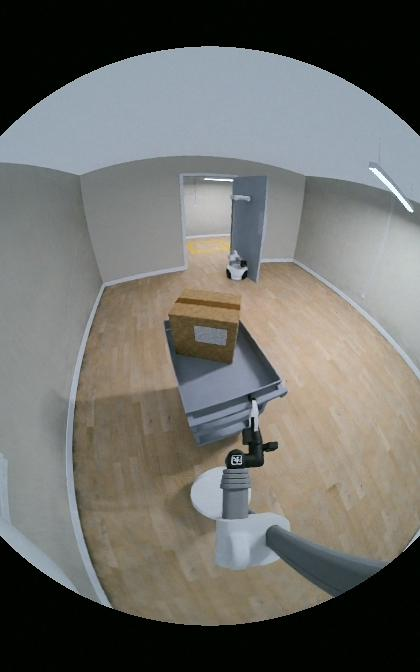

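Call:
move(blocking=false, r2={"base":{"strafe_m":-0.55}})

Call:
wait(seconds=4)

Call:
move(blocking=false, r2={"base":{"rotate_rad":0.4}})

Call:
wait(seconds=3)

Call:
move(blocking=false, r2={"base":{"strafe_m":-0.45}})

Call:
wait(seconds=4)

Call:
move(blocking=false, r2={"base":{"rotate_rad":0.4}})

Call:
wait(seconds=3, cameras=["r2_head_camera","r2_head_left_camera"])

Scene clock: 462.57 s.
move: r2 moving
r1: as last shown
r1.base_tilt: forward=-1.6 right=+1.3
r1.lidar_m: 5.13 0.30 0.25 - 0.25 0.26 0.62 1.17 1.07 2.73 2.90 2.34
r1.motor_effort: lift_m=+20(20) arm_m=+5(5) wheel_0=-9(9) wheel_1=+7(7) wheel_2=+0(0)
r1.servo_current: wrist_yaw_rad=52(65) wrist_pitch_rad=39(46) wrist_roll_rad=46(65) gripper_m=46(46)
r1.contact_limits: strafe_m 1
r1.wrist_depth_mm: - 137 - - 329 201 - / - 137 - - 332 202 - / 111 138 213 - 334 204 158 / 128 141 - - 338 204 159 / 1708 - - - 338 195 159 / 1160 1205 194 1078 191 206 166 / 842 741 759 153 312 184 -
r2.base_odometry: x=+0.731 y=-1.137 heading=-2.447
r2.turned_by_wheels: +0.001
r2.turned_by_imu: +0.001
r2.base_tilt: forward=-0.7 right=+0.1
r2.lidar_m: 0.33 0.32 1.63 1.30 1.27 1.42 2.03 2.02 2.28 3.46 3.43 0.49
r2.base_status: strafe_m moving
r2.joint_positions: lift_m=+0.684 arm_m=+0.000 wrist_yaw_rad=+0.008 wrist_pitch_rad=+0.004 wrist_roll_rad=+1.569 gripper_m=-0.034
r2.joint_status: not commanded
r2.measured_speeds: translate_m=+0.000 strafe_m=-0.141 rotate_rad=+0.001 lift_m=+0.000 arm_m=+0.000 wrist_yaw_rad=+0.019 wrist_pitch_rad=+0.000 wrist_roll_rad=+0.000
r2.motor_effort: lift_m=+21(21) arm_m=-4(4) wheel_0=+17(17) wheel_1=-10(12) wheel_2=-1(2)
r2.servo_current: wrist_yaw_rad=65(65) wrist_pitch_rad=46(46) wrist_roll_rad=52(52) gripper_m=91(98)
r2.hand_pose: x=+0.4600 y=-0.0850 z=+0.8609 quat_wxyz=(+0.708, +0.706, +0.004, +0.002) (m; r2's base frame)
r2.wrist_depth_mm: - - - 229 - 1708 1182 / - - - 216 283 291 290 / - - - 206 270 1537 1205 / - - - 193 253 1708 - / - - 615 183 240 842 - / - 488 186 172 178 - - / - - 455 - 217 - -
pictures: none

Scene clock: 465.23 s.
earlier move: r2 done
r1.base_odometry: x=-1.354 y=+1.533 heading=+2.902
r1.turned_by_wheels: +0.000
r1.turned_by_imu: +0.000
r1.base_tilt: forward=-1.6 right=+1.3
r1.lidar_m: 2.86 0.29 0.25 - 0.25 0.26 0.63 1.17 1.07 2.72 2.87 2.52
r1.base_status: not commanded
r1.joint_positions: lift_m=+0.127 arm_m=+0.000 wrist_yaw_rad=+3.092 wrist_pitch_rad=+0.002 wrist_roll_rad=+0.000 gripper_m=+0.056
r1.joint_status: not commanded
r1.measured_speeds: all 0
r1.motor_effort: lift_m=+20(20) arm_m=+5(5) wheel_0=-9(9) wheel_1=+7(7) wheel_2=+0(0)
r1.servo_current: wrist_yaw_rad=46(72) wrist_pitch_rad=46(52) wrist_roll_rad=59(65) gripper_m=39(52)
r1.contact_limits: strafe_m 1
r1.hand_pose: x=-0.1129 y=+0.1016 z=+0.3046 quat_wxyz=(+0.025, -0.001, +0.000, +1.000) (m; r1's base frame)
r1.wrist_depth_mm: - 137 - - 329 201 - / - 137 - - 332 202 - / 111 138 212 - 338 204 158 / 128 141 - - 340 206 159 / 1708 - - - 340 194 159 / 1182 1205 194 1098 191 206 166 / 866 759 741 153 310 184 -
r2.base_odometry: x=+0.402 y=-0.742 heading=-2.446
r2.turned_by_wheels: +0.000
r2.turned_by_imu: +0.003
r2.base_tilt: forward=-0.7 right=+0.1
r2.lidar_m: 0.25 0.25 0.49 1.77 1.77 2.00 1.86 1.84 2.07 2.95 2.94 0.54
r2.base_status: done
r2.joint_positions: lift_m=+0.684 arm_m=+0.000 wrist_yaw_rad=+0.012 wrist_pitch_rad=+0.004 wrist_roll_rad=+1.569 gripper_m=-0.034
r2.joint_status: not commanded
r2.measured_speeds: all 0
r2.motor_effort: lift_m=+21(21) arm_m=+4(4) wheel_0=+5(22) wheel_1=+6(12) wheel_2=+3(4)
r2.servo_current: wrist_yaw_rad=78(78) wrist_pitch_rad=33(46) wrist_roll_rad=46(59) gripper_m=91(104)
r2.hand_pose: x=+0.4603 y=-0.0838 z=+0.8609 quat_wxyz=(+0.708, +0.706, +0.006, +0.003) (m; r2's base frame)
r2.wrist_depth_mm: - - - - - 1661 1138 / - - - - - 1661 1160 / - - - 319 - 1708 1182 / - - - 253 349 347 347 / - - - 192 274 1708 1205 / - - 189 154 178 1618 484 / - - - - 196 517 500
wait: 2.67 of 4 s (r2 has come to rest)
pictures: none

Scene clock: 465.73 s.
move: r2 moving
r1: as last shown
r1.lidar_m: 5.11 0.30 0.25 - 0.25 0.25 0.61 1.16 1.06 2.74 2.88 2.50
r1.motor_effort: lift_m=+20(20) arm_m=+5(5) wheel_0=-8(9) wheel_1=+6(7) wheel_2=+0(0)
r1.servo_current: wrist_yaw_rad=39(59) wrist_pitch_rad=39(52) wrist_roll_rad=39(59) gripper_m=39(46)
r1.contact_limits: strafe_m 1
r1.wrist_depth_mm: - 137 - - 327 202 - / - 137 - - 330 203 - / 111 137 212 - 336 205 158 / 128 141 - - 338 206 159 / 1708 - - - 340 194 159 / 1182 1182 193 1078 190 206 167 / 854 750 750 153 312 184 -
r2.base_odometry: x=+0.402 y=-0.742 heading=-2.204
r2.turned_by_wheels: +0.243
r2.turned_by_imu: +0.230
r2.base_tilt: forward=-0.7 right=+0.1
r2.lidar_m: 0.25 0.25 1.96 1.77 1.77 2.03 1.84 1.89 2.38 2.95 3.01 0.50
r2.base_status: rotate_rad moving
r2.joint_positions: lift_m=+0.684 arm_m=+0.000 wrist_yaw_rad=-0.021 wrist_pitch_rad=+0.004 wrist_roll_rad=+1.569 gripper_m=-0.034
r2.joint_status: not commanded
r2.measured_speeds: translate_m=+0.000 strafe_m=+0.001 rotate_rad=+0.843 lift_m=+0.000 arm_m=+0.000 wrist_yaw_rad=-0.060 wrist_pitch_rad=+0.000 wrist_roll_rad=+0.000
r2.motor_effort: lift_m=+21(21) arm_m=+4(4) wheel_0=-13(17) wheel_1=-9(11) wheel_2=-21(23)
r2.servo_current: wrist_yaw_rad=117(117) wrist_pitch_rad=46(46) wrist_roll_rad=39(52) gripper_m=91(98)
r2.hand_pose: x=+0.4573 y=-0.0935 z=+0.8609 quat_wxyz=(+0.708, +0.706, -0.006, -0.009) (m; r2's base frame)
r2.wrist_depth_mm: - - - - - 1708 1160 / - - - - - 1661 1182 / - - - 304 - 1576 1160 / - - - 219 320 342 345 / - - - 182 250 1756 1229 / - - 185 148 179 1618 500 / - - - - 194 - -
pictures: none

Scene clock: 466.80 s.
earlier move: r2 done
r1.base_odometry: x=-1.354 y=+1.533 heading=+2.902
r1.turned_by_wheels: +0.000
r1.turned_by_imu: +0.000
r1.base_tilt: forward=-1.6 right=+1.3
r1.lidar_m: 3.39 0.30 0.25 - 0.25 0.26 0.63 1.16 1.08 2.71 2.83 2.52
r1.base_status: not commanded
r1.joint_positions: lift_m=+0.127 arm_m=+0.000 wrist_yaw_rad=+3.092 wrist_pitch_rad=+0.002 wrist_roll_rad=+0.000 gripper_m=+0.056
r1.joint_status: not commanded
r1.measured_speeds: all 0
r1.motor_effort: lift_m=+20(20) arm_m=+5(5) wheel_0=-8(9) wheel_1=+7(7) wheel_2=+0(0)
r1.servo_current: wrist_yaw_rad=46(59) wrist_pitch_rad=46(52) wrist_roll_rad=46(59) gripper_m=39(46)
r1.contact_limits: strafe_m 1
r1.hand_pose: x=-0.1129 y=+0.1016 z=+0.3046 quat_wxyz=(+0.025, -0.001, +0.000, +1.000) (m; r1's base frame)
r1.wrist_depth_mm: - 137 - - 329 202 - / - 137 - - 334 202 - / 111 138 211 - 334 204 158 / 128 142 - - 338 206 159 / 1661 - - - 338 194 159 / 1182 1205 194 1098 191 206 167 / 854 750 759 154 314 184 -
r2.base_odometry: x=+0.402 y=-0.742 heading=-2.046
r2.turned_by_wheels: +0.157
r2.turned_by_imu: +0.148
r2.base_tilt: forward=-0.6 right=+0.1
r2.lidar_m: 0.28 0.26 1.83 1.76 1.90 1.89 1.85 1.96 2.78 2.93 3.10 0.47
r2.base_status: done
r2.joint_positions: lift_m=+0.684 arm_m=+0.000 wrist_yaw_rad=-0.001 wrist_pitch_rad=+0.004 wrist_roll_rad=+1.569 gripper_m=-0.034
r2.joint_status: not commanded
r2.measured_speeds: all 0
r2.motor_effort: lift_m=+21(21) arm_m=-4(4) wheel_0=+2(18) wheel_1=-2(11) wheel_2=+3(23)
r2.servo_current: wrist_yaw_rad=46(130) wrist_pitch_rad=39(46) wrist_roll_rad=46(65) gripper_m=98(104)
r2.hand_pose: x=+0.4592 y=-0.0877 z=+0.8609 quat_wxyz=(+0.708, +0.706, +0.001, -0.002) (m; r2's base frame)
r2.wrist_depth_mm: - - - - - 1661 1160 / - - - 262 - 1708 1182 / - - - 230 307 320 322 / - - - 210 273 1708 1205 / - - - 189 247 1708 504 / - - 184 168 176 723 - / - - 415 - 211 - -
wait: 1.07 of 3 s (r2 has come to rest)
pictures: none

Scene clock: 467.30 s.
move: r2 moving
r1: as last shown
r1.lidar_m: 3.33 0.31 0.25 - 0.25 0.26 0.62 1.15 1.08 2.71 2.88 2.52
r1.motor_effort: lift_m=+20(20) arm_m=+5(5) wheel_0=-9(9) wheel_1=+7(7) wheel_2=+0(0)
r1.servo_current: wrist_yaw_rad=52(65) wrist_pitch_rad=33(46) wrist_roll_rad=52(65) gripper_m=46(46)
r1.contact_limits: strafe_m 1
r1.wrist_depth_mm: - 137 - - 330 202 - / - 137 - - 330 203 - / 111 138 212 - 336 204 158 / 128 141 - - 338 206 158 / 1708 - - - 338 195 159 / 1182 1205 193 1118 190 206 167 / 842 759 768 153 312 183 -
r2.base_odometry: x=+0.370 y=-0.726 heading=-2.045
r2.turned_by_wheels: +0.001
r2.turned_by_imu: +0.001
r2.base_tilt: forward=-0.7 right=+0.0
r2.lidar_m: 0.29 0.26 1.89 1.79 1.93 1.93 1.85 1.97 2.76 2.91 3.08 0.48
r2.base_status: strafe_m moving
r2.joint_positions: lift_m=+0.684 arm_m=+0.000 wrist_yaw_rad=+0.009 wrist_pitch_rad=+0.004 wrist_roll_rad=+1.569 gripper_m=-0.034
r2.joint_status: not commanded
r2.measured_speeds: translate_m=+0.000 strafe_m=-0.141 rotate_rad=+0.004 lift_m=+0.000 arm_m=+0.000 wrist_yaw_rad=+0.030 wrist_pitch_rad=+0.000 wrist_roll_rad=+0.000
r2.motor_effort: lift_m=+21(21) arm_m=-4(4) wheel_0=+17(17) wheel_1=-10(11) wheel_2=+0(2)
r2.servo_current: wrist_yaw_rad=52(59) wrist_pitch_rad=46(46) wrist_roll_rad=39(52) gripper_m=98(98)
r2.hand_pose: x=+0.4601 y=-0.0848 z=+0.8609 quat_wxyz=(+0.708, +0.706, +0.005, +0.002) (m; r2's base frame)
r2.wrist_depth_mm: - - - - - 1708 1182 / - - - 260 - 1756 1160 / - - - 230 304 319 319 / - - - 210 273 1708 1182 / - - - 190 248 1708 530 / - - 186 169 178 723 - / - - 410 - 212 - -
pictures: none

Scene clock: 469.73 s.
earlier move: r2 done
r1.base_odometry: x=-1.354 y=+1.533 heading=+2.902
r1.turned_by_wheels: +0.000
r1.turned_by_imu: +0.000
r1.base_tilt: forward=-1.6 right=+1.3
r1.lidar_m: 2.65 0.31 0.25 - 0.25 0.26 0.61 1.17 1.06 2.70 2.88 2.54
r1.base_status: not commanded
r1.joint_positions: lift_m=+0.127 arm_m=+0.000 wrist_yaw_rad=+3.092 wrist_pitch_rad=+0.002 wrist_roll_rad=+0.000 gripper_m=+0.056
r1.joint_status: not commanded
r1.measured_speeds: all 0
r1.motor_effort: lift_m=+20(20) arm_m=+5(5) wheel_0=-8(9) wheel_1=+7(7) wheel_2=+0(0)
r1.servo_current: wrist_yaw_rad=46(72) wrist_pitch_rad=39(52) wrist_roll_rad=52(72) gripper_m=46(46)
r1.contact_limits: strafe_m 1
r1.hand_pose: x=-0.1129 y=+0.1016 z=+0.3046 quat_wxyz=(+0.025, -0.001, +0.000, +1.000) (m; r1's base frame)
r1.wrist_depth_mm: - 137 - - 330 201 - / - 137 - - 330 203 - / 111 138 212 - 334 204 158 / 128 141 - - 340 205 158 / 1661 - - - 338 194 159 / 1205 1182 193 1098 191 206 166 / 842 759 750 153 312 183 -
r2.base_odometry: x=+0.002 y=-0.537 heading=-2.046
r2.turned_by_wheels: +0.000
r2.turned_by_imu: +0.002
r2.base_tilt: forward=-0.7 right=+0.1
r2.lidar_m: 0.25 0.25 0.51 2.22 2.40 1.94 1.86 1.93 2.57 2.48 2.66 0.50
r2.base_status: done
r2.joint_positions: lift_m=+0.684 arm_m=+0.000 wrist_yaw_rad=+0.006 wrist_pitch_rad=+0.004 wrist_roll_rad=+1.569 gripper_m=-0.034
r2.joint_status: not commanded
r2.measured_speeds: all 0
r2.motor_effort: lift_m=+21(21) arm_m=+4(4) wheel_0=+0(20) wheel_1=+1(12) wheel_2=+3(5)
r2.servo_current: wrist_yaw_rad=52(91) wrist_pitch_rad=39(52) wrist_roll_rad=46(59) gripper_m=85(104)
r2.hand_pose: x=+0.4597 y=-0.0858 z=+0.8609 quat_wxyz=(+0.708, +0.706, +0.003, +0.001) (m; r2's base frame)
r2.wrist_depth_mm: - - - - - 1618 1160 / - - - - - 1708 1182 / - - - 304 - 1661 1205 / - - - 244 336 340 340 / - - - 195 268 1708 1182 / - - 186 152 177 1618 1255 / - - - - 200 1430 504
wait: 2.43 of 4 s (r2 has come to rest)
pictures: none

Scene clock: 470.23 s.
move: r2 moving
r1: as last shown
r1.lidar_m: 2.66 0.30 0.25 - 0.25 0.25 0.60 1.17 1.07 2.71 2.87 2.55
r1.servo_current: wrist_yaw_rad=39(52) wrist_pitch_rad=33(52) wrist_roll_rad=59(72) gripper_m=46(46)
r1.contact_limits: strafe_m 1
r1.wrist_depth_mm: - 137 - - 327 202 - / - 137 - - 332 202 - / 111 138 212 - 336 204 158 / 128 141 - - 338 206 159 / 1618 - - - 340 195 159 / 1182 1205 193 1060 191 206 167 / 854 759 759 153 312 184 -
r2.base_odometry: x=+0.002 y=-0.537 heading=-1.803
r2.turned_by_wheels: +0.243
r2.turned_by_imu: +0.219
r2.base_tilt: forward=-0.7 right=+0.1
r2.lidar_m: 0.25 0.26 2.23 2.23 2.19 1.88 1.89 2.21 2.49 2.50 2.94 0.47
r2.base_status: rotate_rad moving
r2.joint_positions: lift_m=+0.684 arm_m=+0.000 wrist_yaw_rad=-0.024 wrist_pitch_rad=+0.004 wrist_roll_rad=+1.569 gripper_m=-0.034
r2.joint_status: not commanded
r2.measured_speeds: translate_m=+0.000 strafe_m=-0.003 rotate_rad=+0.818 lift_m=+0.000 arm_m=+0.000 wrist_yaw_rad=-0.018 wrist_pitch_rad=+0.000 wrist_roll_rad=+0.000
r2.motor_effort: lift_m=+21(21) arm_m=+4(4) wheel_0=-13(20) wheel_1=-9(13) wheel_2=-25(25)
r2.servo_current: wrist_yaw_rad=137(143) wrist_pitch_rad=39(46) wrist_roll_rad=46(52) gripper_m=85(98)
r2.hand_pose: x=+0.4571 y=-0.0944 z=+0.8609 quat_wxyz=(+0.708, +0.706, -0.007, -0.010) (m; r2's base frame)
r2.wrist_depth_mm: - - - - - 1708 1160 / - - - - - 1661 1205 / - - - 260 - 1576 1182 / - - - 206 300 1397 1138 / - - - 181 247 1756 1255 / - - 185 149 179 1537 500 / - - - - 195 - -
pictures: none

Scene clock: 471.60 s.
earlier move: r2 done
r1.base_odometry: x=-1.354 y=+1.533 heading=+2.902
r1.turned_by_wheels: +0.000
r1.turned_by_imu: +0.000
r1.base_tilt: forward=-1.6 right=+1.3
r1.lidar_m: 2.69 0.30 0.25 - 0.25 0.26 0.63 1.16 1.08 2.71 2.84 2.53
r1.base_status: not commanded
r1.joint_positions: lift_m=+0.127 arm_m=+0.000 wrist_yaw_rad=+3.092 wrist_pitch_rad=+0.002 wrist_roll_rad=+0.000 gripper_m=+0.056
r1.joint_status: not commanded
r1.measured_speeds: all 0
r1.motor_effort: lift_m=+20(20) arm_m=+5(5) wheel_0=-8(9) wheel_1=+7(7) wheel_2=+0(0)
r1.servo_current: wrist_yaw_rad=46(65) wrist_pitch_rad=46(52) wrist_roll_rad=39(72) gripper_m=39(46)
r1.contact_limits: strafe_m 1
r1.hand_pose: x=-0.1129 y=+0.1016 z=+0.3046 quat_wxyz=(+0.025, -0.001, +0.000, +1.000) (m; r1's base frame)
r1.wrist_depth_mm: - 137 - - 330 201 - / - 138 - - 330 203 - / 111 138 213 - 334 204 158 / 128 142 - - 336 204 158 / 1661 - - - 340 195 159 / 1182 1205 194 1098 191 206 167 / 854 759 750 153 310 183 -
r2.base_odometry: x=+0.002 y=-0.537 heading=-1.646
r2.turned_by_wheels: +0.157
r2.turned_by_imu: +0.138
r2.base_tilt: forward=-0.6 right=+0.1
r2.lidar_m: 0.30 0.28 2.19 2.25 2.05 1.88 1.90 2.42 2.48 2.52 3.24 0.47
r2.base_status: done
r2.joint_positions: lift_m=+0.684 arm_m=+0.000 wrist_yaw_rad=-0.003 wrist_pitch_rad=+0.004 wrist_roll_rad=+1.569 gripper_m=-0.034
r2.joint_status: not commanded
r2.measured_speeds: all 0
r2.motor_effort: lift_m=+21(21) arm_m=-4(5) wheel_0=-1(20) wheel_1=-3(13) wheel_2=-2(25)
r2.servo_current: wrist_yaw_rad=52(156) wrist_pitch_rad=46(46) wrist_roll_rad=52(59) gripper_m=98(104)
r2.hand_pose: x=+0.4591 y=-0.0883 z=+0.8609 quat_wxyz=(+0.708, +0.706, +0.000, -0.002) (m; r2's base frame)
r2.wrist_depth_mm: - - - - - 1661 1160 / - - - 245 - 1661 1182 / - - - 223 294 304 306 / - - - 202 263 1708 1182 / - - - 186 243 1661 - / - - 185 167 176 - - / - - 415 - 213 - -
wait: 1.37 of 3 s (r2 has come to rest)
pictures: r2_head_camera, r2_head_left_camera
Images, in order (width x height): r2_head_camera 420x560, r2_head_left_camera 420x672.

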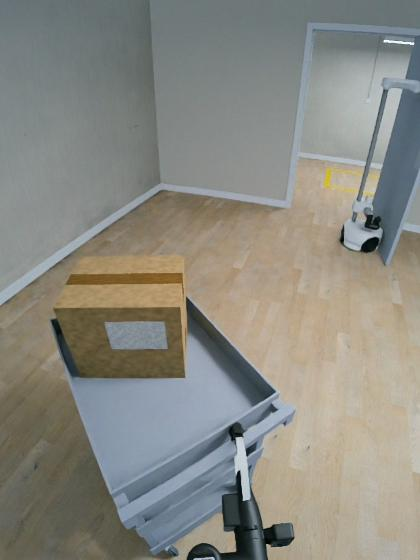

